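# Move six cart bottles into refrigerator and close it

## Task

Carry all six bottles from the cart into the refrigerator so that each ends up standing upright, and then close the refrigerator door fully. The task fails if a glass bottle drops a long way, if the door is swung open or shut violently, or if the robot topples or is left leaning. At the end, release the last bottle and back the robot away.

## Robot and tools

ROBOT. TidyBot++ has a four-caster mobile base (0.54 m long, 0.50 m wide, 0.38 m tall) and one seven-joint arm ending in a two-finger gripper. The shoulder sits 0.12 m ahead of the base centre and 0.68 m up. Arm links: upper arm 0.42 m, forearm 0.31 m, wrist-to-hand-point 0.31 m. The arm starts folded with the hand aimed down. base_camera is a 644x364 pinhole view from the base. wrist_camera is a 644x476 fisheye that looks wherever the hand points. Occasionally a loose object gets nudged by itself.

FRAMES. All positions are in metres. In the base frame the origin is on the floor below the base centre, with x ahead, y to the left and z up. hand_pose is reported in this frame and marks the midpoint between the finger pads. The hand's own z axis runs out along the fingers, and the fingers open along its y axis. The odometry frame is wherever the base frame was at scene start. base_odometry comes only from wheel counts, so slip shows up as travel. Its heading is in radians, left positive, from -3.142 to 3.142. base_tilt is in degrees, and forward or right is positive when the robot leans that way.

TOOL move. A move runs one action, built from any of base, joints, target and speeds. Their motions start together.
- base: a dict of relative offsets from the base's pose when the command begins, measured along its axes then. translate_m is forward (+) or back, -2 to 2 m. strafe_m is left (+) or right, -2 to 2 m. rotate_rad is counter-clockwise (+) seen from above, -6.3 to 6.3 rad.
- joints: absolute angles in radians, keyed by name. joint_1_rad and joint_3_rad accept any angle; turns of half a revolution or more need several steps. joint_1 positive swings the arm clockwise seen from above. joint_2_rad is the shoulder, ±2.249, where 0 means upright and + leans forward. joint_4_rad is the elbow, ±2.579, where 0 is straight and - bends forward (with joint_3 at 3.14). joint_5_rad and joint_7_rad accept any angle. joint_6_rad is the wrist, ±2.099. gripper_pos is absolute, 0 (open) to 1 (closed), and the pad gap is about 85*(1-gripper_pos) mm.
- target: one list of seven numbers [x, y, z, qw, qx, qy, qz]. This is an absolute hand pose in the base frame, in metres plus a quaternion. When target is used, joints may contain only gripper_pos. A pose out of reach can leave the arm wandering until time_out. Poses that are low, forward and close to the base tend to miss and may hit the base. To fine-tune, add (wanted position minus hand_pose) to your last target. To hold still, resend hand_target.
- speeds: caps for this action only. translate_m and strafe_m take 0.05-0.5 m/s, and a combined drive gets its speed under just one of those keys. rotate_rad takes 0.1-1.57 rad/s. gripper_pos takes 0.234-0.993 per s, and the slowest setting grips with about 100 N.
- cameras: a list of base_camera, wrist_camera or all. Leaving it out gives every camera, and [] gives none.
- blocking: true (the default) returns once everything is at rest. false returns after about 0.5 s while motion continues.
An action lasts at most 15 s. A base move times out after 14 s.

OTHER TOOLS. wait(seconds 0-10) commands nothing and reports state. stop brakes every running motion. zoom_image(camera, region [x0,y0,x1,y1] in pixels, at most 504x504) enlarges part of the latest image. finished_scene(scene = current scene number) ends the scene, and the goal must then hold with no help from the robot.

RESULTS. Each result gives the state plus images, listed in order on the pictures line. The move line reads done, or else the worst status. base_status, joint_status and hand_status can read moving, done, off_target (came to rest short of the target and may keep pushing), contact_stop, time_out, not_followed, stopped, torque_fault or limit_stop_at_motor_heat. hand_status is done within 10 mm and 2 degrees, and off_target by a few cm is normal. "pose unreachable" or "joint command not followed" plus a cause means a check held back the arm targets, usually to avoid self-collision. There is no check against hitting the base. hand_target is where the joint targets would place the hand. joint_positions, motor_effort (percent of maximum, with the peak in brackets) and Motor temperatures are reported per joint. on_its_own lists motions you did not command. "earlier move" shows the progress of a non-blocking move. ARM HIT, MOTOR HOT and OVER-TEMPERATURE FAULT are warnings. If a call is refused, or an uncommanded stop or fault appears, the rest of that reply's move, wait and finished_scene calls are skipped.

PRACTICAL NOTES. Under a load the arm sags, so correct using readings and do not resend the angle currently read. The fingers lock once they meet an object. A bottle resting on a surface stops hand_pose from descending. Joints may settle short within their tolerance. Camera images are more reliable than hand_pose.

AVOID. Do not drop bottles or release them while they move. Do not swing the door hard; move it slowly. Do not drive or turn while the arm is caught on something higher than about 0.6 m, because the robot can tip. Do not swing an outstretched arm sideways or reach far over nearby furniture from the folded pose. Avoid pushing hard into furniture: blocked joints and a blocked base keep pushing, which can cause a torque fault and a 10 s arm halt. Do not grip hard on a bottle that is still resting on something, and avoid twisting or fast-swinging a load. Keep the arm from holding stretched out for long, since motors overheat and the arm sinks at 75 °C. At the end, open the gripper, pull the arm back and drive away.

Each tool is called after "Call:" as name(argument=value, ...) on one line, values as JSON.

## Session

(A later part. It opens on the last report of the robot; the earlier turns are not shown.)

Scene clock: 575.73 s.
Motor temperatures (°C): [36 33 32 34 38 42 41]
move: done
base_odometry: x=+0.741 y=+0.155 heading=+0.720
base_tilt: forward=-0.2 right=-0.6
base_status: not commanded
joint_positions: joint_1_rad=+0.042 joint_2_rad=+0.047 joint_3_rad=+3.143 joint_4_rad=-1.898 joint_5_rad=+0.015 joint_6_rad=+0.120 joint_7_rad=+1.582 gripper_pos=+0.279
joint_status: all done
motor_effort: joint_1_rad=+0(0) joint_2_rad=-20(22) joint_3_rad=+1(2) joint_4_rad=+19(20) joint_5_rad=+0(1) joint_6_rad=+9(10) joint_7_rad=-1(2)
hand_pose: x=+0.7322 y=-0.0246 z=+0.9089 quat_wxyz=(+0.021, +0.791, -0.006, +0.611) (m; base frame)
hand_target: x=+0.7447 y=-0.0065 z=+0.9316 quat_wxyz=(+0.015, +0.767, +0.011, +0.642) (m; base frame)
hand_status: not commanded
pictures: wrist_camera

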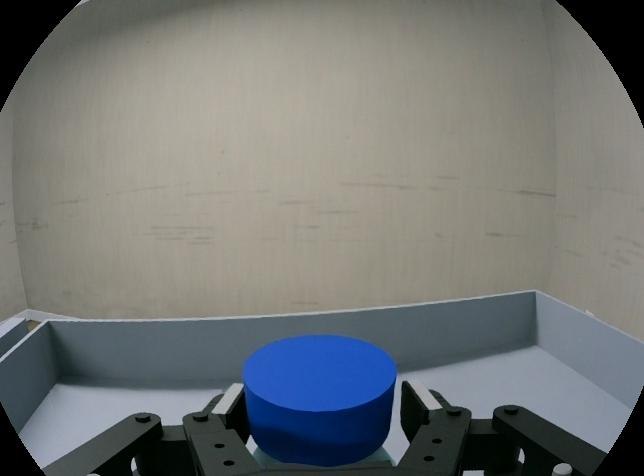

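Call:
move(joints={"gripper_pos":1.0}, speeds={"gripper_pos":0.234}, cameras=[])

Call:
move(joints={"joint_2_rad":-0.02,"joint_4_rad":-1.56,"joint_6_rad":-0.3}, cameras=["wrist_camera"])

Scene clock: 581.10 s.
Motor temperatures (°C): [36 33 32 34 38 42 41]
move: off_target
base_odometry: x=+0.741 y=+0.155 heading=+0.720
base_tilt: forward=-0.1 right=-0.7
base_status: not commanded
joint_positions: joint_1_rad=+0.037 joint_2_rad=+0.047 joint_3_rad=+3.143 joint_4_rad=-1.898 joint_5_rad=+0.015 joint_6_rad=+0.121 joint_7_rad=+1.582 gripper_pos=+0.421
joint_status: gripper_pos off_target (ended at +0.421, target +1.000)
motor_effort: joint_1_rad=+0(1) joint_2_rad=-19(20) joint_3_rad=+1(2) joint_4_rad=+19(19) joint_5_rad=+1(1) joint_6_rad=+9(10) joint_7_rad=-1(2)
hand_pose: x=+0.7324 y=-0.0219 z=+0.9091 quat_wxyz=(+0.019, +0.791, -0.004, +0.612) (m; base frame)
hand_target: x=+0.7447 y=-0.0065 z=+0.9316 quat_wxyz=(+0.015, +0.767, +0.011, +0.642) (m; base frame)
hand_status: not commanded
pictures: none
No camera images: "cameras" was empty.

Scene clock: 582.87 s.
Motor temperatures (°C): [36 33 32 34 38 42 41]
move: done
base_odometry: x=+0.741 y=+0.155 heading=+0.720
base_tilt: forward=-0.2 right=-0.6
base_status: not commanded
joint_positions: joint_1_rad=+0.037 joint_2_rad=+0.005 joint_3_rad=+3.143 joint_4_rad=-1.592 joint_5_rad=+0.015 joint_6_rad=-0.254 joint_7_rad=+1.582 gripper_pos=+0.421
joint_status: all done
motor_effort: joint_1_rad=+0(0) joint_2_rad=-23(26) joint_3_rad=+1(2) joint_4_rad=+23(24) joint_5_rad=+0(1) joint_6_rad=+12(14) joint_7_rad=-1(2)
hand_pose: x=+0.7340 y=-0.0237 z=+1.0086 quat_wxyz=(+0.021, +0.799, -0.006, +0.601) (m; base frame)
hand_target: x=+0.7247 y=-0.0123 z=+1.0294 quat_wxyz=(+0.021, +0.796, +0.005, +0.606) (m; base frame)
hand_status: not commanded
pictures: wrist_camera

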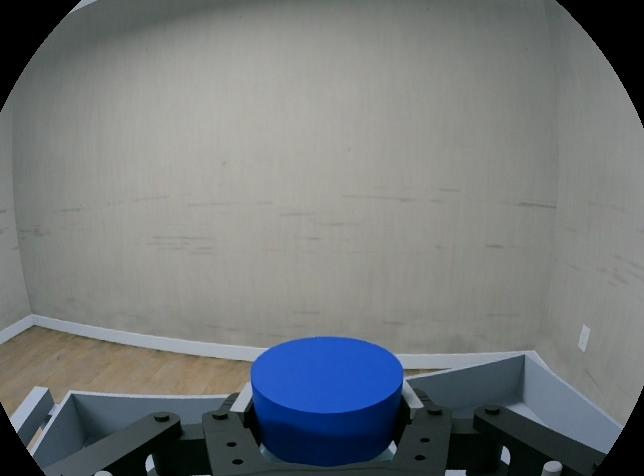

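Call:
move(joints={"joint_2_rad":-0.25,"joint_4_rad":-1.48,"joint_6_rad":-0.63}, cameras=[])

Call:
move(base={"translate_m":-0.2}, cameras=[])

Call:
move(base={"translate_m":0.422,"strafe_m":0.911,"rotate_rad":1.427}, joints={"joint_1_rad":0.06}, cameras=["wrist_camera"])

Call:
move(base={"translate_m":0.75}, speeds={"translate_m":0.4}, cameras=["wrist_camera"])

Scene clock: 590.67 s.
Motor temperatures (°C): [36 33 32 34 38 42 41]
move: done
base_odometry: x=+0.741 y=+0.155 heading=+0.720
base_tilt: forward=-0.1 right=-0.7
base_status: not commanded
joint_positions: joint_1_rad=+0.037 joint_2_rad=-0.243 joint_3_rad=+3.143 joint_4_rad=-1.505 joint_5_rad=+0.015 joint_6_rad=-0.585 joint_7_rad=+1.582 gripper_pos=+0.421
joint_status: all done
motor_effort: joint_1_rad=+0(0) joint_2_rad=-13(25) joint_3_rad=+1(2) joint_4_rad=+22(26) joint_5_rad=+0(1) joint_6_rad=+12(13) joint_7_rad=+0(2)
hand_pose: x=+0.6166 y=-0.0208 z=+1.1005 quat_wxyz=(+0.022, +0.798, -0.008, +0.602) (m; base frame)
hand_target: x=+0.6093 y=-0.0139 z=+1.1059 quat_wxyz=(+0.024, +0.801, -0.001, +0.598) (m; base frame)
hand_status: not commanded
pictures: none
No camera images: "cameras" was empty.

Scene clock: 592.27 s.
Motor temperatures (°C): [36 33 32 34 38 42 41]
move: done
base_odometry: x=+0.591 y=+0.023 heading=+0.721
base_tilt: forward=-0.1 right=-0.6
base_status: done
joint_positions: joint_1_rad=+0.037 joint_2_rad=-0.247 joint_3_rad=+3.143 joint_4_rad=-1.505 joint_5_rad=+0.015 joint_6_rad=-0.590 joint_7_rad=+1.582 gripper_pos=+0.421
joint_status: not commanded
motor_effort: joint_1_rad=+0(0) joint_2_rad=-14(18) joint_3_rad=+1(2) joint_4_rad=+22(23) joint_5_rad=+1(1) joint_6_rad=+13(13) joint_7_rad=+0(2)
hand_pose: x=+0.6143 y=-0.0206 z=+1.1011 quat_wxyz=(+0.022, +0.798, -0.008, +0.602) (m; base frame)
hand_target: x=+0.6093 y=-0.0139 z=+1.1059 quat_wxyz=(+0.024, +0.801, -0.001, +0.598) (m; base frame)
hand_status: not commanded
pictures: none
No camera images: "cameras" was empty.

Scene clock: 596.00 s.
Motor temperatures (°C): [36 33 32 34 38 42 41]
move: done
base_odometry: x=+0.307 y=+0.986 heading=+2.148
base_tilt: forward=-0.1 right=-0.7
base_status: done
joint_positions: joint_1_rad=+0.061 joint_2_rad=-0.232 joint_3_rad=+3.139 joint_4_rad=-1.505 joint_5_rad=+0.015 joint_6_rad=-0.591 joint_7_rad=+1.582 gripper_pos=+0.421
joint_status: all done
motor_effort: joint_1_rad=+0(3) joint_2_rad=-14(17) joint_3_rad=+1(4) joint_4_rad=+22(23) joint_5_rad=+0(1) joint_6_rad=+12(13) joint_7_rad=+0(2)
hand_pose: x=+0.6199 y=-0.0301 z=+1.0934 quat_wxyz=(+0.028, +0.803, -0.016, +0.595) (m; base frame)
hand_target: x=+0.6083 y=-0.0345 z=+1.1059 quat_wxyz=(+0.036, +0.801, -0.018, +0.597) (m; base frame)
hand_status: not commanded
pictures: wrist_camera

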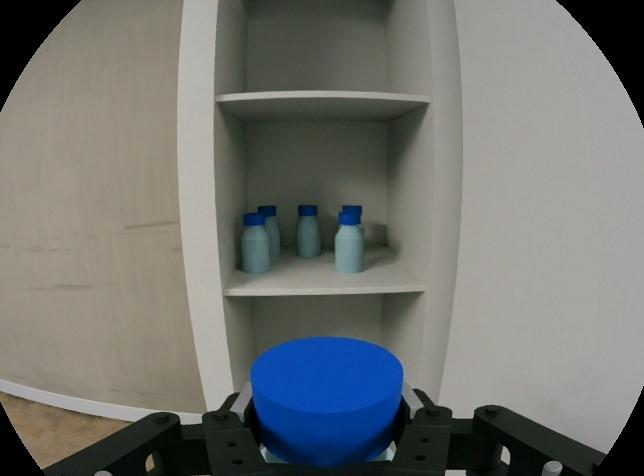

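Scene clock: 598.93 s.
Motor temperatures (°C): [36 33 32 34 38 42 41]
move: done
base_odometry: x=-0.103 y=+1.614 heading=+2.148
base_tilt: forward=-0.2 right=-0.7
base_status: done
joint_positions: joint_1_rad=+0.061 joint_2_rad=-0.235 joint_3_rad=+3.139 joint_4_rad=-1.505 joint_5_rad=+0.015 joint_6_rad=-0.592 joint_7_rad=+1.582 gripper_pos=+0.421
joint_status: not commanded
motor_effort: joint_1_rad=+0(0) joint_2_rad=-13(17) joint_3_rad=+1(2) joint_4_rad=+22(23) joint_5_rad=+1(1) joint_6_rad=+13(13) joint_7_rad=-1(2)
hand_pose: x=+0.6185 y=-0.0300 z=+1.0946 quat_wxyz=(+0.028, +0.802, -0.016, +0.596) (m; base frame)
hand_target: x=+0.6083 y=-0.0345 z=+1.1059 quat_wxyz=(+0.036, +0.801, -0.018, +0.597) (m; base frame)
hand_status: not commanded
pictures: wrist_camera

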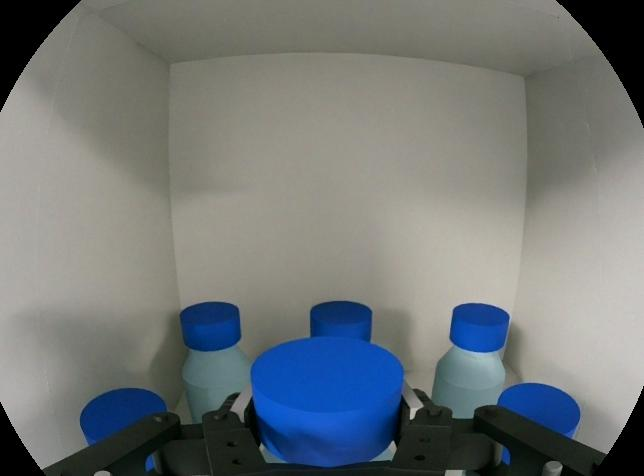

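Call:
move(joints={"joint_2_rad":-0.19,"joint_4_rad":-1.61,"joint_6_rad":-0.32}, cameras=["wrist_camera"])

Call:
move(joints={"joint_4_rad":-1.655,"joint_6_rad":-0.26}, cameras=[])

Scene clock: 602.13 s.
Motor temperatures (°C): [36 33 32 34 38 42 41]
move: done
base_odometry: x=-0.103 y=+1.614 heading=+2.148
base_tilt: forward=-0.1 right=-0.7
base_status: not commanded
joint_positions: joint_1_rad=+0.061 joint_2_rad=-0.184 joint_3_rad=+3.139 joint_4_rad=-1.594 joint_5_rad=+0.015 joint_6_rad=-0.422 joint_7_rad=+1.582 gripper_pos=+0.421
joint_status: all done
motor_effort: joint_1_rad=+0(0) joint_2_rad=-16(18) joint_3_rad=+1(2) joint_4_rad=+23(25) joint_5_rad=+0(1) joint_6_rad=+12(13) joint_7_rad=+0(2)
hand_pose: x=+0.6522 y=-0.0313 z=+1.0651 quat_wxyz=(+0.028, +0.793, -0.015, +0.608) (m; base frame)
hand_target: x=+0.6561 y=-0.0339 z=+1.0899 quat_wxyz=(+0.036, +0.764, -0.012, +0.644) (m; base frame)
hand_status: not commanded
pictures: wrist_camera

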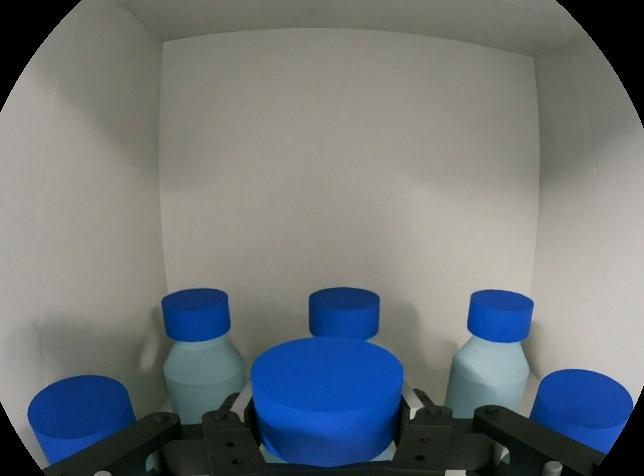

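Scene clock: 602.83 s.
Motor temperatures (°C): [36 33 32 34 38 42 41]
move: done
base_odometry: x=-0.103 y=+1.614 heading=+2.148
base_tilt: forward=-0.1 right=-0.7
base_status: not commanded
joint_positions: joint_1_rad=+0.061 joint_2_rad=-0.183 joint_3_rad=+3.139 joint_4_rad=-1.639 joint_5_rad=+0.015 joint_6_rad=-0.364 joint_7_rad=+1.582 gripper_pos=+0.421
joint_status: all done
motor_effort: joint_1_rad=+0(0) joint_2_rad=-17(17) joint_3_rad=+2(2) joint_4_rad=+23(24) joint_5_rad=+1(1) joint_6_rad=+13(13) joint_7_rad=-1(2)
hand_pose: x=+0.6553 y=-0.0312 z=+1.0552 quat_wxyz=(+0.028, +0.789, -0.014, +0.613) (m; base frame)
hand_target: x=+0.6587 y=-0.0333 z=+1.0804 quat_wxyz=(+0.035, +0.759, -0.011, +0.650) (m; base frame)
hand_status: not commanded
pictures: none
No camera images: "cameras" was empty.

Call:
move(joints={"joint_4_rad":-1.68,"joint_6_rad":-0.24}, cameras=[])

Call:
move(joints={"joint_4_rad":-1.695,"joint_6_rad":-0.228}, cameras=[])

Call:
move(joints={"joint_4_rad":-1.71,"joint_6_rad":-0.218}, cameras=[])

Call:
move(joints={"joint_4_rad":-1.725,"joint_6_rad":-0.214}, cameras=["wrist_camera"])

Scene clock: 606.60 s.
Motor temperatures (°C): [36 33 32 34 38 42 41]
move: done
base_odometry: x=-0.103 y=+1.614 heading=+2.148
base_tilt: forward=-0.1 right=-0.7
base_status: not commanded
joint_positions: joint_1_rad=+0.061 joint_2_rad=-0.183 joint_3_rad=+3.139 joint_4_rad=-1.663 joint_5_rad=+0.015 joint_6_rad=-0.343 joint_7_rad=+1.582 gripper_pos=+0.421
joint_status: all done
motor_effort: joint_1_rad=+0(0) joint_2_rad=-16(17) joint_3_rad=+1(2) joint_4_rad=+23(24) joint_5_rad=+1(1) joint_6_rad=+13(13) joint_7_rad=+0(2)
hand_pose: x=+0.6559 y=-0.0311 z=+1.0466 quat_wxyz=(+0.028, +0.790, -0.014, +0.612) (m; base frame)
hand_target: x=+0.6592 y=-0.0331 z=+1.0711 quat_wxyz=(+0.035, +0.761, -0.011, +0.648) (m; base frame)
hand_status: not commanded
pictures: none
No camera images: "cameras" was empty.

Scene clock: 607.17 s.
Motor temperatures (°C): [36 33 32 34 38 42 41]
move: done
base_odometry: x=-0.103 y=+1.614 heading=+2.148
base_tilt: forward=-0.1 right=-0.7
base_status: not commanded
joint_positions: joint_1_rad=+0.061 joint_2_rad=-0.183 joint_3_rad=+3.139 joint_4_rad=-1.677 joint_5_rad=+0.015 joint_6_rad=-0.332 joint_7_rad=+1.582 gripper_pos=+0.421
joint_status: all done
motor_effort: joint_1_rad=+0(0) joint_2_rad=-16(17) joint_3_rad=+1(2) joint_4_rad=+23(24) joint_5_rad=+0(1) joint_6_rad=+12(13) joint_7_rad=-1(2)
hand_pose: x=+0.6561 y=-0.0311 z=+1.0415 quat_wxyz=(+0.028, +0.791, -0.014, +0.611) (m; base frame)
hand_target: x=+0.6594 y=-0.0330 z=+1.0655 quat_wxyz=(+0.035, +0.762, -0.011, +0.647) (m; base frame)
hand_status: not commanded
pictures: none
No camera images: "cameras" was empty.

Scene clock: 607.70 s.
Motor temperatures (°C): [36 33 32 34 38 42 41]
move: done
base_odometry: x=-0.103 y=+1.614 heading=+2.148
base_tilt: forward=-0.1 right=-0.7
base_status: not commanded
joint_positions: joint_1_rad=+0.061 joint_2_rad=-0.183 joint_3_rad=+3.139 joint_4_rad=-1.687 joint_5_rad=+0.015 joint_6_rad=-0.317 joint_7_rad=+1.582 gripper_pos=+0.421
joint_status: all done
motor_effort: joint_1_rad=+0(0) joint_2_rad=-15(17) joint_3_rad=+1(2) joint_4_rad=+22(23) joint_5_rad=+0(1) joint_6_rad=+12(13) joint_7_rad=-1(1)
hand_pose: x=+0.6566 y=-0.0311 z=+1.0396 quat_wxyz=(+0.028, +0.790, -0.014, +0.613) (m; base frame)
hand_target: x=+0.6594 y=-0.0329 z=+1.0592 quat_wxyz=(+0.035, +0.764, -0.010, +0.645) (m; base frame)
hand_status: not commanded
pictures: none
No camera images: "cameras" was empty.

Scene clock: 608.23 s.
Motor temperatures (°C): [36 33 32 34 38 42 41]
move: done
base_odometry: x=-0.103 y=+1.614 heading=+2.148
base_tilt: forward=-0.1 right=-0.7
base_status: not commanded
joint_positions: joint_1_rad=+0.061 joint_2_rad=-0.183 joint_3_rad=+3.139 joint_4_rad=-1.694 joint_5_rad=+0.015 joint_6_rad=-0.304 joint_7_rad=+1.582 gripper_pos=+0.421
joint_status: all done
motor_effort: joint_1_rad=+0(0) joint_2_rad=-14(16) joint_3_rad=+0(2) joint_4_rad=+21(23) joint_5_rad=+0(1) joint_6_rad=+11(12) joint_7_rad=-1(2)
hand_pose: x=+0.6572 y=-0.0310 z=+1.0393 quat_wxyz=(+0.028, +0.788, -0.014, +0.615) (m; base frame)
hand_target: x=+0.6590 y=-0.0328 z=+1.0511 quat_wxyz=(+0.034, +0.767, -0.010, +0.641) (m; base frame)
hand_status: not commanded
pictures: wrist_camera

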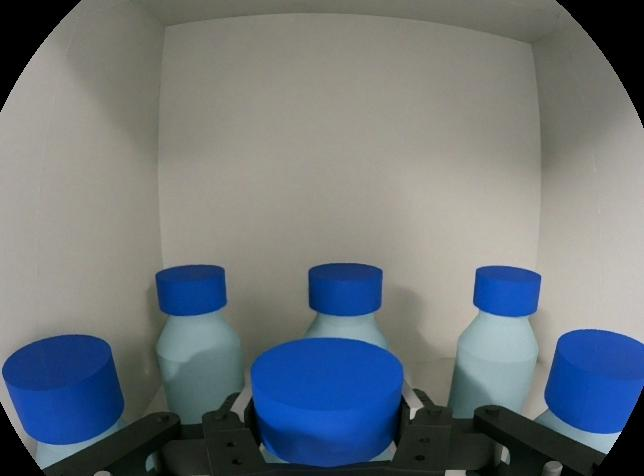

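Call:
move(joints={"joint_4_rad":-1.74}, cameras=[])

Call:
move(joints={"gripper_pos":0.24}, speeds={"gripper_pos":0.234}, cameras=["wrist_camera"])

Scene clock: 610.23 s.
Motor temperatures (°C): [36 33 32 34 38 42 41]
move: done
base_odometry: x=-0.103 y=+1.614 heading=+2.148
base_tilt: forward=-0.1 right=-0.7
base_status: not commanded
joint_positions: joint_1_rad=+0.061 joint_2_rad=-0.185 joint_3_rad=+3.139 joint_4_rad=-1.700 joint_5_rad=+0.015 joint_6_rad=-0.293 joint_7_rad=+1.582 gripper_pos=+0.421
joint_status: all done
motor_effort: joint_1_rad=+0(0) joint_2_rad=-13(14) joint_3_rad=+0(2) joint_4_rad=+20(21) joint_5_rad=+0(1) joint_6_rad=+10(11) joint_7_rad=-1(2)
hand_pose: x=+0.6572 y=-0.0310 z=+1.0392 quat_wxyz=(+0.028, +0.786, -0.014, +0.617) (m; base frame)
hand_target: x=+0.6583 y=-0.0327 z=+1.0418 quat_wxyz=(+0.034, +0.772, -0.010, +0.635) (m; base frame)
hand_status: not commanded
pictures: none
No camera images: "cameras" was empty.

Scene clock: 613.80 s.
Motor temperatures (°C): [36 33 32 34 38 42 41]
move: done
base_odometry: x=-0.103 y=+1.614 heading=+2.148
base_tilt: forward=-0.2 right=-0.7
base_status: not commanded
joint_positions: joint_1_rad=+0.061 joint_2_rad=-0.185 joint_3_rad=+3.139 joint_4_rad=-1.703 joint_5_rad=+0.015 joint_6_rad=-0.293 joint_7_rad=+1.582 gripper_pos=+0.239
joint_status: all done
motor_effort: joint_1_rad=+0(0) joint_2_rad=-14(14) joint_3_rad=+2(2) joint_4_rad=+20(20) joint_5_rad=+0(1) joint_6_rad=+10(10) joint_7_rad=-2(2)
hand_pose: x=+0.6571 y=-0.0310 z=+1.0380 quat_wxyz=(+0.028, +0.787, -0.014, +0.617) (m; base frame)
hand_target: x=+0.6583 y=-0.0327 z=+1.0418 quat_wxyz=(+0.034, +0.772, -0.010, +0.635) (m; base frame)
hand_status: not commanded
pictures: wrist_camera

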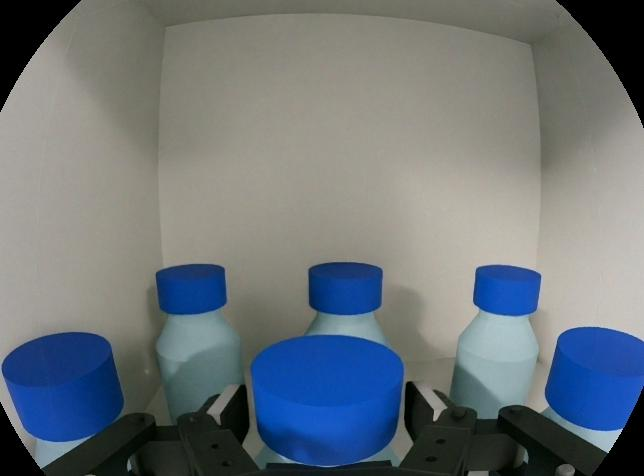

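Call:
move(joints={"joint_2_rad":-0.27,"joint_4_rad":-1.705,"joint_6_rad":-0.36}, cameras=["wrist_camera"])

Call:
move(joints={"joint_2_rad":-0.37,"joint_4_rad":-1.65,"joint_6_rad":-0.52}, cameras=["wrist_camera"])

Scene clock: 623.30 s.
Motor temperatures (°C): [36 33 32 34 38 42 41]
move: done
base_odometry: x=-0.103 y=+1.614 heading=+2.148
base_tilt: forward=-0.1 right=-0.7
base_status: not commanded
joint_positions: joint_1_rad=+0.061 joint_2_rad=-0.269 joint_3_rad=+3.139 joint_4_rad=-1.703 joint_5_rad=+0.015 joint_6_rad=-0.331 joint_7_rad=+1.582 gripper_pos=+0.239
joint_status: all done
motor_effort: joint_1_rad=+0(0) joint_2_rad=-11(15) joint_3_rad=+0(2) joint_4_rad=+20(22) joint_5_rad=+0(1) joint_6_rad=+9(10) joint_7_rad=-1(1)
hand_pose: x=+0.6233 y=-0.0291 z=+1.0705 quat_wxyz=(+0.029, +0.772, -0.014, +0.635) (m; base frame)
hand_target: x=+0.6207 y=-0.0322 z=+1.0607 quat_wxyz=(+0.035, +0.782, -0.013, +0.623) (m; base frame)
hand_status: not commanded
pictures: wrist_camera

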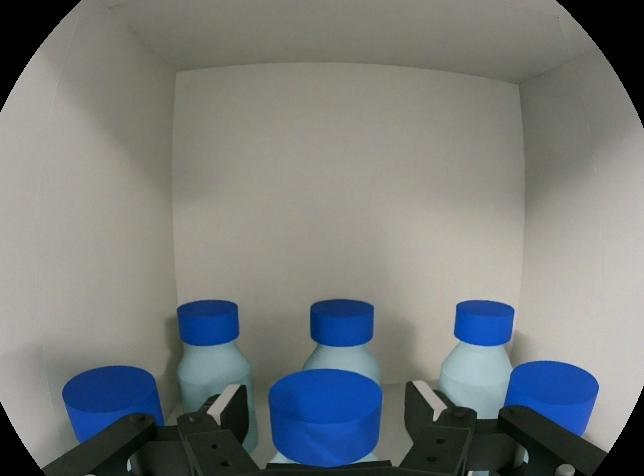

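Scene clock: 624.53 s.
Motor temperatures (°C): [36 33 32 34 38 42 41]
move: done
base_odometry: x=-0.103 y=+1.614 heading=+2.148
base_tilt: forward=-0.1 right=-0.7
base_status: not commanded
joint_positions: joint_1_rad=+0.061 joint_2_rad=-0.372 joint_3_rad=+3.139 joint_4_rad=-1.661 joint_5_rad=+0.015 joint_6_rad=-0.460 joint_7_rad=+1.582 gripper_pos=+0.239
joint_status: all done
motor_effort: joint_1_rad=+0(0) joint_2_rad=-7(13) joint_3_rad=+1(2) joint_4_rad=+20(22) joint_5_rad=+1(1) joint_6_rad=+10(10) joint_7_rad=+0(2)
hand_pose: x=+0.5737 y=-0.0267 z=+1.1057 quat_wxyz=(+0.030, +0.767, -0.014, +0.640) (m; base frame)
hand_target: x=+0.5701 y=-0.0310 z=+1.0936 quat_wxyz=(+0.037, +0.783, -0.016, +0.621) (m; base frame)
hand_status: not commanded
pictures: wrist_camera

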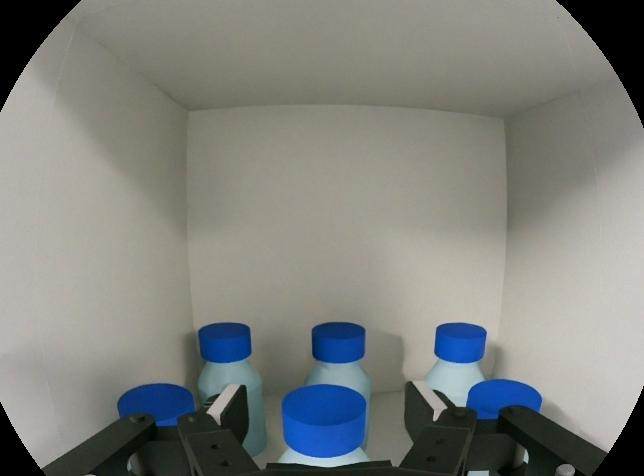

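Call:
move(base={"translate_m":-1.0}, joints={"joint_2_rad":-0.37,"joint_4_rad":-1.69,"joint_6_rad":-0.55}, cameras=["wrist_camera"])

Call:
move(base={"strafe_m":-0.62}, joints={"joint_1_rad":-0.02,"gripper_pos":1.0}, cameras=["wrist_camera","base_camera"])

Scene clock: 629.73 s.
Motor temperatures (°C): [36 33 32 34 38 42 41]
move: done
base_odometry: x=+0.443 y=+0.776 heading=+2.148
base_tilt: forward=-0.1 right=-0.7
base_status: done
joint_positions: joint_1_rad=+0.061 joint_2_rad=-0.374 joint_3_rad=+3.139 joint_4_rad=-1.671 joint_5_rad=+0.015 joint_6_rad=-0.492 joint_7_rad=+1.582 gripper_pos=+0.239
joint_status: all done
motor_effort: joint_1_rad=+0(1) joint_2_rad=-6(10) joint_3_rad=+1(2) joint_4_rad=+19(20) joint_5_rad=+0(1) joint_6_rad=+10(10) joint_7_rad=-1(2)
hand_pose: x=+0.5709 y=-0.0267 z=+1.0912 quat_wxyz=(+0.029, +0.780, -0.015, +0.625) (m; base frame)
hand_target: x=+0.5677 y=-0.0312 z=+1.0605 quat_wxyz=(+0.036, +0.804, -0.016, +0.593) (m; base frame)
hand_status: not commanded
pictures: wrist_camera

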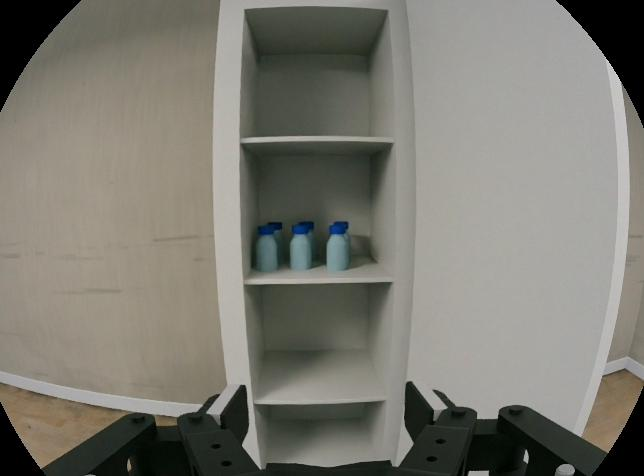

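Scene clock: 632.17 s.
Motor temperatures (°C): [36 33 32 34 38 42 41]
move: done
base_odometry: x=+0.963 y=+1.115 heading=+2.148
base_tilt: forward=-0.1 right=-0.7
base_status: done
joint_positions: joint_1_rad=-0.006 joint_2_rad=-0.374 joint_3_rad=+3.143 joint_4_rad=-1.671 joint_5_rad=+0.015 joint_6_rad=-0.492 joint_7_rad=+1.582 gripper_pos=+1.000
joint_status: all done
motor_effort: joint_1_rad=+0(2) joint_2_rad=-7(7) joint_3_rad=+1(5) joint_4_rad=+19(20) joint_5_rad=+1(1) joint_6_rad=+10(10) joint_7_rad=-1(2)
hand_pose: x=+0.5717 y=+0.0007 z=+1.0912 quat_wxyz=(+0.009, +0.780, +0.009, +0.626) (m; base frame)
hand_target: x=+0.5688 y=+0.0047 z=+1.0605 quat_wxyz=(+0.012, +0.804, +0.016, +0.594) (m; base frame)
hand_status: not commanded
pictures: base_camera, wrist_camera

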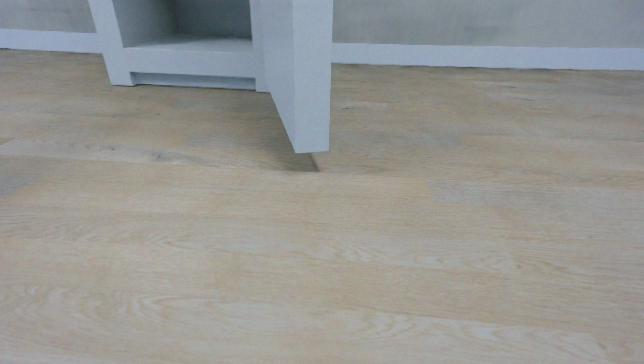

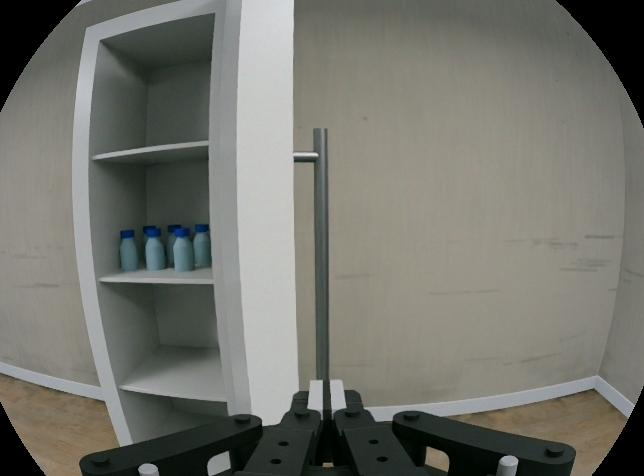

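Call:
move(base={"strafe_m":-0.12}, cameras=[])

Call:
move(base={"translate_m":0.3}, speeds={"translate_m":0.25})

Scene clock: 639.33 s.
Motor temperatures (°C): [36 33 32 34 38 42 41]
move: done
base_odometry: x=+1.063 y=+1.180 heading=+2.148
base_tilt: forward=+0.0 right=-0.6
base_status: done
joint_positions: joint_1_rad=-0.006 joint_2_rad=-0.374 joint_3_rad=+3.145 joint_4_rad=-1.671 joint_5_rad=+0.015 joint_6_rad=-0.492 joint_7_rad=+1.582 gripper_pos=+1.000
joint_status: not commanded
motor_effort: joint_1_rad=+0(1) joint_2_rad=-6(8) joint_3_rad=+1(3) joint_4_rad=+19(20) joint_5_rad=+1(1) joint_6_rad=+10(10) joint_7_rad=-1(2)
hand_pose: x=+0.5718 y=-0.0004 z=+1.0912 quat_wxyz=(+0.009, +0.780, +0.008, +0.626) (m; base frame)
hand_target: x=+0.5688 y=+0.0047 z=+1.0605 quat_wxyz=(+0.012, +0.804, +0.016, +0.594) (m; base frame)
hand_status: not commanded
pictures: none
No camera images: "cameras" was empty.

Scene clock: 641.33 s.
Motor temperatures (°C): [36 33 32 34 38 42 41]
move: done
base_odometry: x=+0.900 y=+1.432 heading=+2.148
base_tilt: forward=-0.2 right=-0.7
base_status: done
joint_positions: joint_1_rad=-0.006 joint_2_rad=-0.369 joint_3_rad=+3.145 joint_4_rad=-1.671 joint_5_rad=+0.015 joint_6_rad=-0.492 joint_7_rad=+1.582 gripper_pos=+1.000
joint_status: not commanded
motor_effort: joint_1_rad=+0(0) joint_2_rad=-7(10) joint_3_rad=+2(2) joint_4_rad=+20(20) joint_5_rad=+1(1) joint_6_rad=+9(10) joint_7_rad=+0(2)
hand_pose: x=+0.5740 y=-0.0004 z=+1.0885 quat_wxyz=(+0.009, +0.782, +0.008, +0.624) (m; base frame)
hand_target: x=+0.5688 y=+0.0047 z=+1.0605 quat_wxyz=(+0.012, +0.804, +0.016, +0.594) (m; base frame)
hand_status: not commanded
pictures: base_camera, wrist_camera

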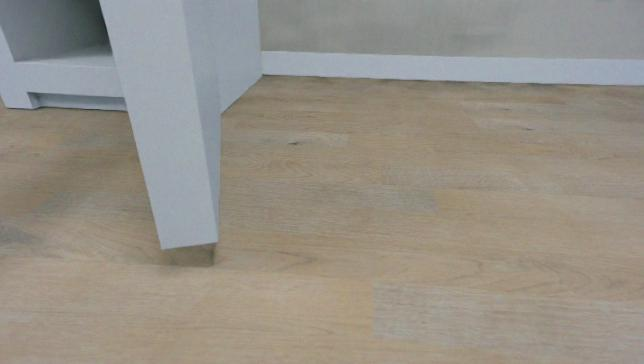

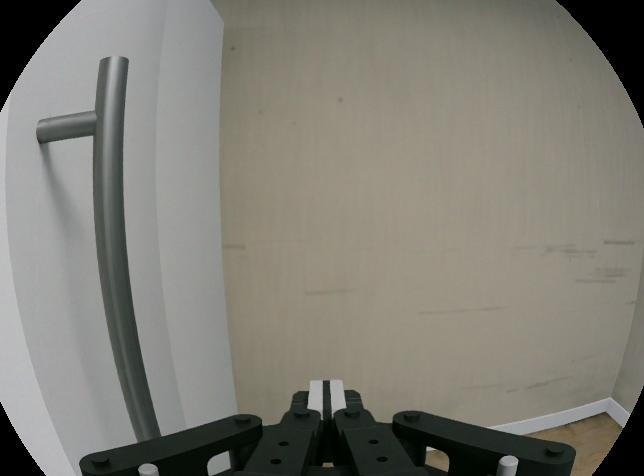

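Call:
move(base={"translate_m":0.13}, speeds={"translate_m":0.2}, cameras=["wrist_camera"])

Call:
move(base={"strafe_m":0.15}, speeds={"strafe_m":0.1}, cameras=["wrist_camera","base_camera"])

Scene clock: 645.67 s.
Motor temperatures (°C): [36 33 32 34 38 42 41]
move: done
base_odometry: x=+0.829 y=+1.541 heading=+2.147
base_tilt: forward=-0.2 right=-0.7
base_status: done
joint_positions: joint_1_rad=-0.006 joint_2_rad=-0.370 joint_3_rad=+3.145 joint_4_rad=-1.671 joint_5_rad=+0.015 joint_6_rad=-0.493 joint_7_rad=+1.582 gripper_pos=+1.000
joint_status: not commanded
motor_effort: joint_1_rad=+0(0) joint_2_rad=-8(10) joint_3_rad=+2(2) joint_4_rad=+20(20) joint_5_rad=+1(1) joint_6_rad=+10(10) joint_7_rad=-1(2)
hand_pose: x=+0.5736 y=-0.0004 z=+1.0889 quat_wxyz=(+0.009, +0.781, +0.008, +0.624) (m; base frame)
hand_target: x=+0.5688 y=+0.0047 z=+1.0605 quat_wxyz=(+0.012, +0.804, +0.016, +0.594) (m; base frame)
hand_status: not commanded
pictures: wrist_camera

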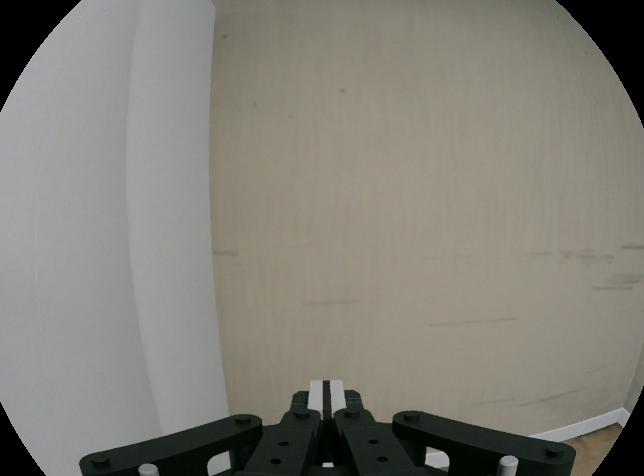

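Scene clock: 647.70 s.
Motor temperatures (°C): [36 33 32 34 38 42 41]
move: done
base_odometry: x=+0.703 y=+1.459 heading=+2.147
base_tilt: forward=-0.1 right=-0.7
base_status: done
joint_positions: joint_1_rad=-0.008 joint_2_rad=-0.370 joint_3_rad=+3.140 joint_4_rad=-1.671 joint_5_rad=+0.015 joint_6_rad=-0.493 joint_7_rad=+1.582 gripper_pos=+1.000
joint_status: not commanded
motor_effort: joint_1_rad=+0(6) joint_2_rad=-8(9) joint_3_rad=+1(7) joint_4_rad=+19(20) joint_5_rad=+1(3) joint_6_rad=+10(10) joint_7_rad=-1(2)
hand_pose: x=+0.5734 y=+0.0035 z=+1.0887 quat_wxyz=(+0.008, +0.782, +0.011, +0.624) (m; base frame)
hand_target: x=+0.5688 y=+0.0047 z=+1.0605 quat_wxyz=(+0.012, +0.804, +0.016, +0.594) (m; base frame)
hand_status: not commanded
pictures: base_camera, wrist_camera

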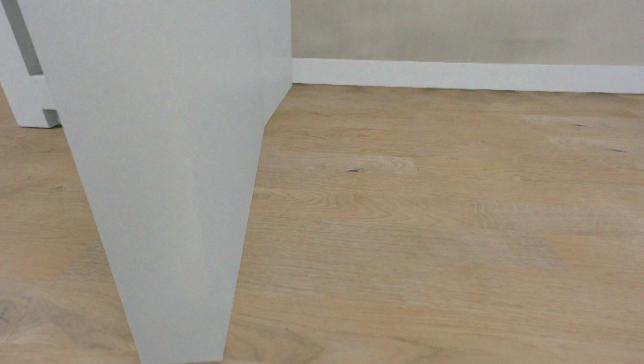

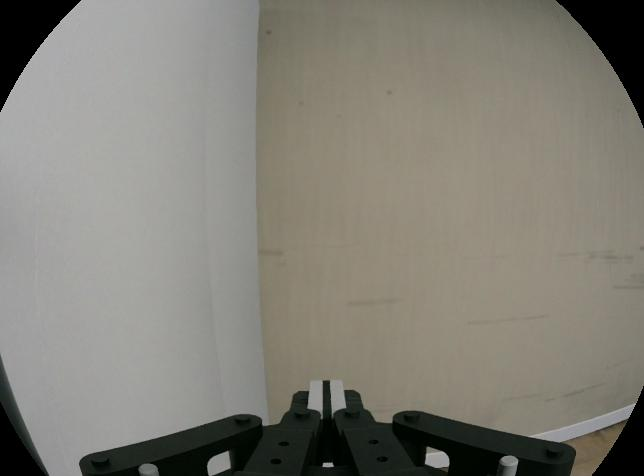

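Call:
move(base={"strafe_m":0.12}, speeds={"strafe_m":0.08}, cameras=["wrist_camera","base_camera"])

Scene clock: 655.27 s.
Motor temperatures (°C): [36 33 32 34 38 42 41]
move: done
base_odometry: x=+0.602 y=+1.394 heading=+2.147
base_tilt: forward=-0.2 right=-0.7
base_status: done
joint_positions: joint_1_rad=-0.007 joint_2_rad=-0.373 joint_3_rad=+3.147 joint_4_rad=-1.671 joint_5_rad=+0.016 joint_6_rad=-0.494 joint_7_rad=+1.582 gripper_pos=+1.000
joint_status: not commanded
motor_effort: joint_1_rad=+0(5) joint_2_rad=-7(8) joint_3_rad=+1(6) joint_4_rad=+20(21) joint_5_rad=+1(3) joint_6_rad=+10(10) joint_7_rad=-1(2)
hand_pose: x=+0.5721 y=-0.0007 z=+1.0903 quat_wxyz=(+0.009, +0.781, +0.008, +0.625) (m; base frame)
hand_target: x=+0.5688 y=+0.0047 z=+1.0605 quat_wxyz=(+0.012, +0.804, +0.016, +0.594) (m; base frame)
hand_status: not commanded
pictures: base_camera, wrist_camera

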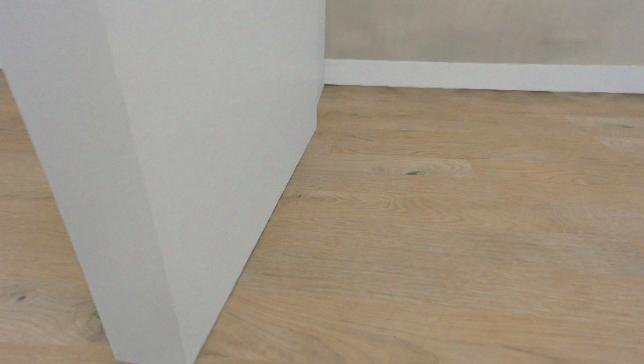

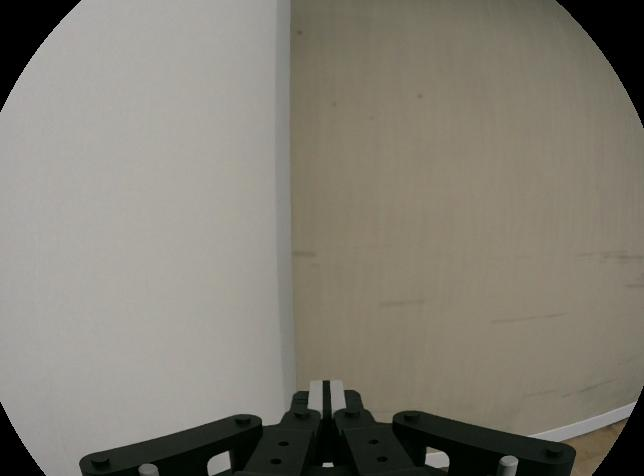

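Call:
move(base={"strafe_m":0.1}, speeds={"strafe_m":0.07}, cameras=["wrist_camera","base_camera"])

Call:
move(base={"strafe_m":0.1}, speeds={"strafe_m":0.07}, cameras=["wrist_camera","base_camera"])

Scene clock: 659.70 s.
Motor temperatures (°C): [36 33 32 34 38 42 41]
move: done
base_odometry: x=+0.518 y=+1.339 heading=+2.147
base_tilt: forward=-0.1 right=-0.6
base_status: done
joint_positions: joint_1_rad=-0.007 joint_2_rad=-0.373 joint_3_rad=+3.144 joint_4_rad=-1.671 joint_5_rad=+0.016 joint_6_rad=-0.494 joint_7_rad=+1.582 gripper_pos=+1.000
joint_status: not commanded
motor_effort: joint_1_rad=+0(1) joint_2_rad=-7(8) joint_3_rad=+1(3) joint_4_rad=+20(20) joint_5_rad=+1(1) joint_6_rad=+9(10) joint_7_rad=-1(2)
hand_pose: x=+0.5720 y=+0.0012 z=+1.0903 quat_wxyz=(+0.009, +0.781, +0.009, +0.625) (m; base frame)
hand_target: x=+0.5688 y=+0.0047 z=+1.0605 quat_wxyz=(+0.012, +0.804, +0.016, +0.594) (m; base frame)
hand_status: not commanded
pictures: base_camera, wrist_camera

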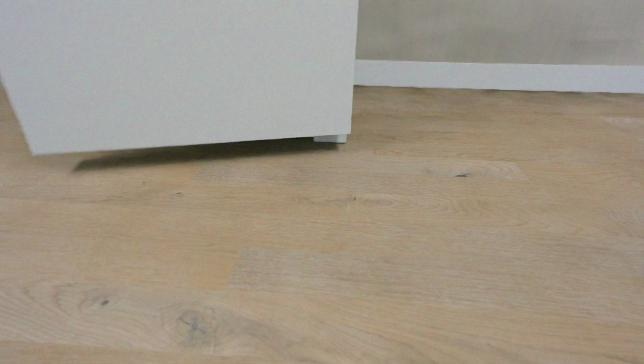

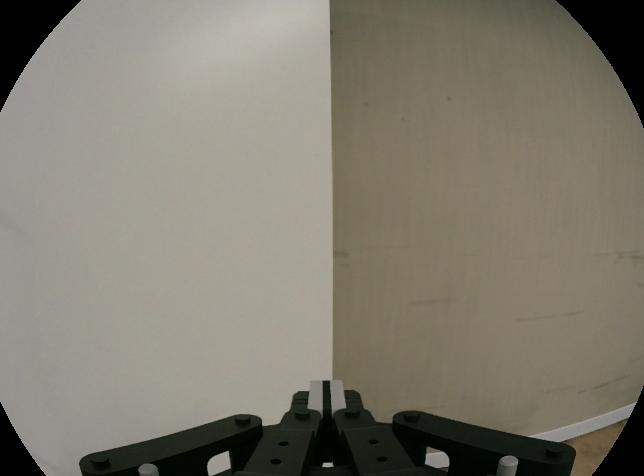

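Scene clock: 661.63 s.
Motor temperatures (°C): [36 33 32 34 38 42 41]
move: done
base_odometry: x=+0.434 y=+1.285 heading=+2.147
base_tilt: forward=-0.1 right=-0.7
base_status: done
joint_positions: joint_1_rad=-0.007 joint_2_rad=-0.373 joint_3_rad=+3.142 joint_4_rad=-1.671 joint_5_rad=+0.016 joint_6_rad=-0.494 joint_7_rad=+1.582 gripper_pos=+1.000
joint_status: not commanded
motor_effort: joint_1_rad=+0(1) joint_2_rad=-7(8) joint_3_rad=+1(3) joint_4_rad=+20(20) joint_5_rad=+1(1) joint_6_rad=+10(10) joint_7_rad=-1(2)
hand_pose: x=+0.5720 y=+0.0021 z=+1.0903 quat_wxyz=(+0.009, +0.781, +0.010, +0.625) (m; base frame)
hand_target: x=+0.5688 y=+0.0047 z=+1.0605 quat_wxyz=(+0.012, +0.804, +0.016, +0.594) (m; base frame)
hand_status: not commanded
pictures: base_camera, wrist_camera

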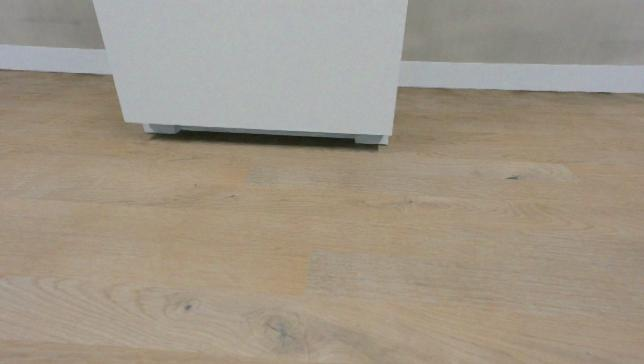

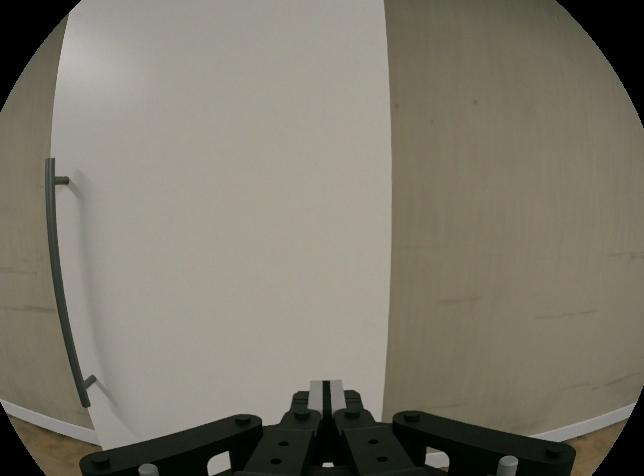

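Call:
move(base={"strafe_m":0.32}, cameras=["wrist_camera"])

Call:
move(base={"translate_m":0.2}, speeds={"translate_m":0.15}, cameras=["wrist_camera","base_camera"])

Scene clock: 666.37 s.
Motor temperatures (°C): [36 33 32 34 38 42 41]
move: done
base_odometry: x=+0.166 y=+1.110 heading=+2.147
base_tilt: forward=-0.1 right=-0.7
base_status: done
joint_positions: joint_1_rad=-0.008 joint_2_rad=-0.373 joint_3_rad=+3.137 joint_4_rad=-1.671 joint_5_rad=+0.016 joint_6_rad=-0.494 joint_7_rad=+1.582 gripper_pos=+1.000
joint_status: not commanded
motor_effort: joint_1_rad=+0(1) joint_2_rad=-7(8) joint_3_rad=+0(4) joint_4_rad=+19(20) joint_5_rad=+0(1) joint_6_rad=+9(10) joint_7_rad=-1(2)
hand_pose: x=+0.5719 y=+0.0054 z=+1.0903 quat_wxyz=(+0.008, +0.780, +0.013, +0.625) (m; base frame)
hand_target: x=+0.5688 y=+0.0047 z=+1.0605 quat_wxyz=(+0.012, +0.804, +0.016, +0.594) (m; base frame)
hand_status: not commanded
pictures: wrist_camera

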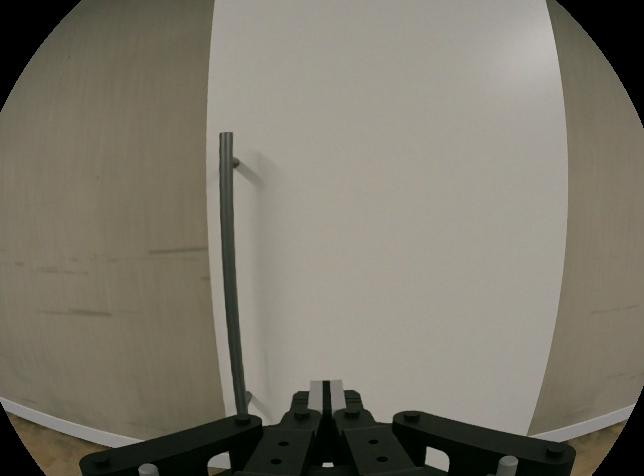

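Scene clock: 668.33 s.
Motor temperatures (°C): [36 33 32 34 38 42 41]
move: done
base_odometry: x=+0.057 y=+1.278 heading=+2.147
base_tilt: forward=-0.2 right=-0.7
base_status: done
joint_positions: joint_1_rad=-0.008 joint_2_rad=-0.370 joint_3_rad=+3.137 joint_4_rad=-1.671 joint_5_rad=+0.016 joint_6_rad=-0.494 joint_7_rad=+1.582 gripper_pos=+1.000
joint_status: not commanded
motor_effort: joint_1_rad=+0(0) joint_2_rad=-7(10) joint_3_rad=+1(2) joint_4_rad=+19(20) joint_5_rad=+1(1) joint_6_rad=+10(10) joint_7_rad=-1(2)
hand_pose: x=+0.5734 y=+0.0054 z=+1.0885 quat_wxyz=(+0.008, +0.782, +0.013, +0.623) (m; base frame)
hand_target: x=+0.5688 y=+0.0047 z=+1.0605 quat_wxyz=(+0.012, +0.804, +0.016, +0.594) (m; base frame)
hand_status: not commanded
pictures: base_camera, wrist_camera

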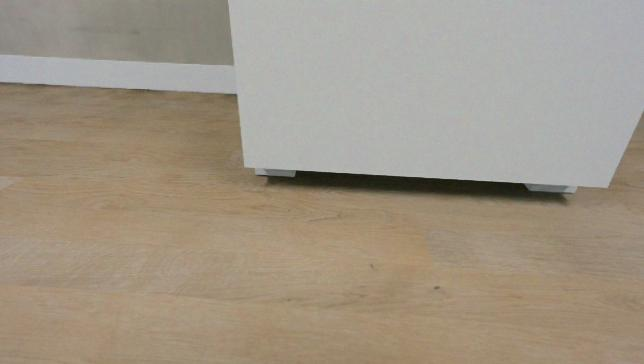

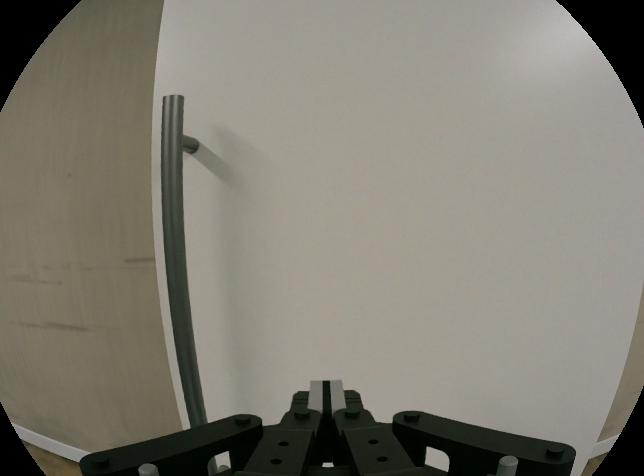

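Call:
move(base={"translate_m":0.13}, speeds={"translate_m":0.1}, cameras=["wrist_camera"])

Call:
move(base={"translate_m":0.04}, speeds={"translate_m":0.05}, cameras=["wrist_camera"])

Scene clock: 672.07 s.
Motor temperatures (°C): [36 33 32 34 38 42 41]
move: done
base_odometry: x=-0.014 y=+1.387 heading=+2.148
base_tilt: forward=-0.1 right=-0.7
base_status: done
joint_positions: joint_1_rad=-0.008 joint_2_rad=-0.370 joint_3_rad=+3.137 joint_4_rad=-1.671 joint_5_rad=+0.016 joint_6_rad=-0.494 joint_7_rad=+1.582 gripper_pos=+1.000
joint_status: not commanded
motor_effort: joint_1_rad=+0(0) joint_2_rad=-7(10) joint_3_rad=+1(2) joint_4_rad=+19(20) joint_5_rad=+0(1) joint_6_rad=+10(10) joint_7_rad=-1(2)
hand_pose: x=+0.5734 y=+0.0054 z=+1.0885 quat_wxyz=(+0.008, +0.782, +0.013, +0.623) (m; base frame)
hand_target: x=+0.5688 y=+0.0047 z=+1.0605 quat_wxyz=(+0.012, +0.804, +0.016, +0.594) (m; base frame)
hand_status: not commanded
pictures: wrist_camera

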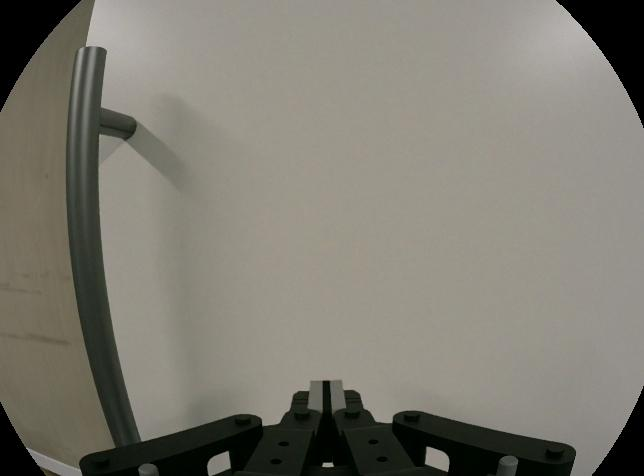

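Scene clock: 673.33 s.
Motor temperatures (°C): [36 33 32 34 38 42 41]
move: done
base_odometry: x=-0.036 y=+1.420 heading=+2.148
base_tilt: forward=-0.1 right=-0.7
base_status: done
joint_positions: joint_1_rad=-0.008 joint_2_rad=-0.371 joint_3_rad=+3.137 joint_4_rad=-1.671 joint_5_rad=+0.016 joint_6_rad=-0.494 joint_7_rad=+1.582 gripper_pos=+1.000
joint_status: not commanded
motor_effort: joint_1_rad=+0(0) joint_2_rad=-8(10) joint_3_rad=+0(2) joint_4_rad=+19(20) joint_5_rad=+0(1) joint_6_rad=+9(10) joint_7_rad=-1(2)
hand_pose: x=+0.5730 y=+0.0054 z=+1.0890 quat_wxyz=(+0.008, +0.781, +0.013, +0.624) (m; base frame)
hand_target: x=+0.5688 y=+0.0047 z=+1.0605 quat_wxyz=(+0.012, +0.804, +0.016, +0.594) (m; base frame)
hand_status: not commanded
pictures: wrist_camera

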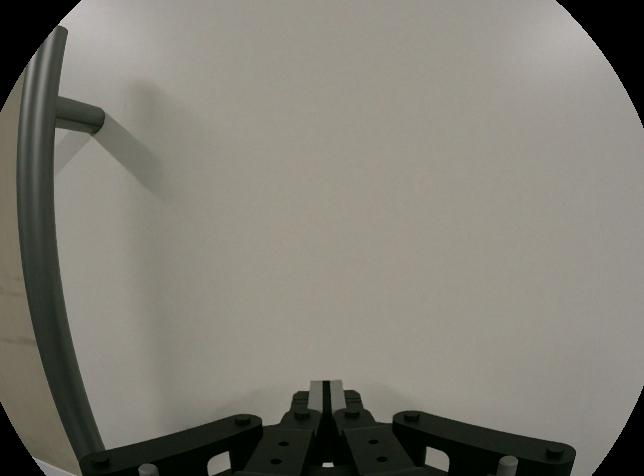

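Call:
move(base={"translate_m":0.03}, speeds={"translate_m":0.05}, cameras=["wrist_camera"])

Call:
move(base={"translate_m":0.03}, speeds={"translate_m":0.05}, cameras=["wrist_camera"])

Scene clock: 676.63 s.
Motor temperatures (°C): [36 33 32 34 38 41 41]
move: done
base_odometry: x=-0.053 y=+1.446 heading=+2.149
base_tilt: forward=-0.2 right=-0.7
base_status: done
joint_positions: joint_1_rad=-0.008 joint_2_rad=-0.379 joint_3_rad=+3.137 joint_4_rad=-1.671 joint_5_rad=+0.016 joint_6_rad=-0.503 joint_7_rad=+1.582 gripper_pos=+1.000
joint_status: not commanded
motor_effort: joint_1_rad=+0(0) joint_2_rad=-5(8) joint_3_rad=+1(2) joint_4_rad=+20(22) joint_5_rad=+1(1) joint_6_rad=+10(14) joint_7_rad=-1(2)
hand_pose: x=+0.5690 y=+0.0053 z=+1.0896 quat_wxyz=(+0.008, +0.782, +0.013, +0.623) (m; base frame)
hand_target: x=+0.5688 y=+0.0047 z=+1.0605 quat_wxyz=(+0.012, +0.804, +0.016, +0.594) (m; base frame)
hand_status: not commanded
pictures: wrist_camera

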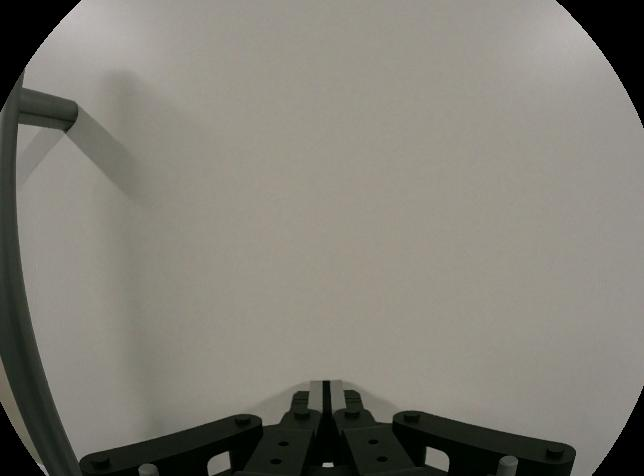

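Scene clock: 677.73 s.
Motor temperatures (°C): [36 33 32 34 38 42 41]
move: done
base_odometry: x=-0.069 y=+1.470 heading=+2.149
base_tilt: forward=-0.2 right=-0.6
base_status: done
joint_positions: joint_1_rad=-0.008 joint_2_rad=-0.438 joint_3_rad=+3.137 joint_4_rad=-1.680 joint_5_rad=+0.016 joint_6_rad=-0.569 joint_7_rad=+1.582 gripper_pos=+1.000
joint_status: not commanded
motor_effort: joint_1_rad=+0(1) joint_2_rad=+7(9) joint_3_rad=+1(2) joint_4_rad=+21(25) joint_5_rad=+0(0) joint_6_rad=+16(22) joint_7_rad=+0(2)
hand_pose: x=+0.5403 y=+0.0048 z=+1.0899 quat_wxyz=(+0.008, +0.787, +0.013, +0.617) (m; base frame)
hand_target: x=+0.5688 y=+0.0047 z=+1.0605 quat_wxyz=(+0.012, +0.804, +0.016, +0.594) (m; base frame)
hand_status: not commanded
pictures: wrist_camera

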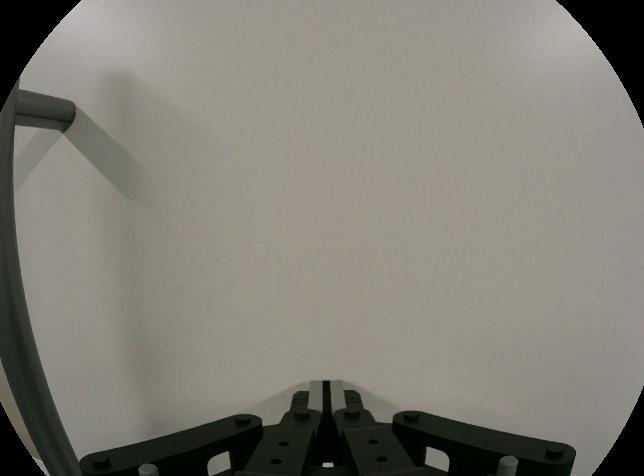

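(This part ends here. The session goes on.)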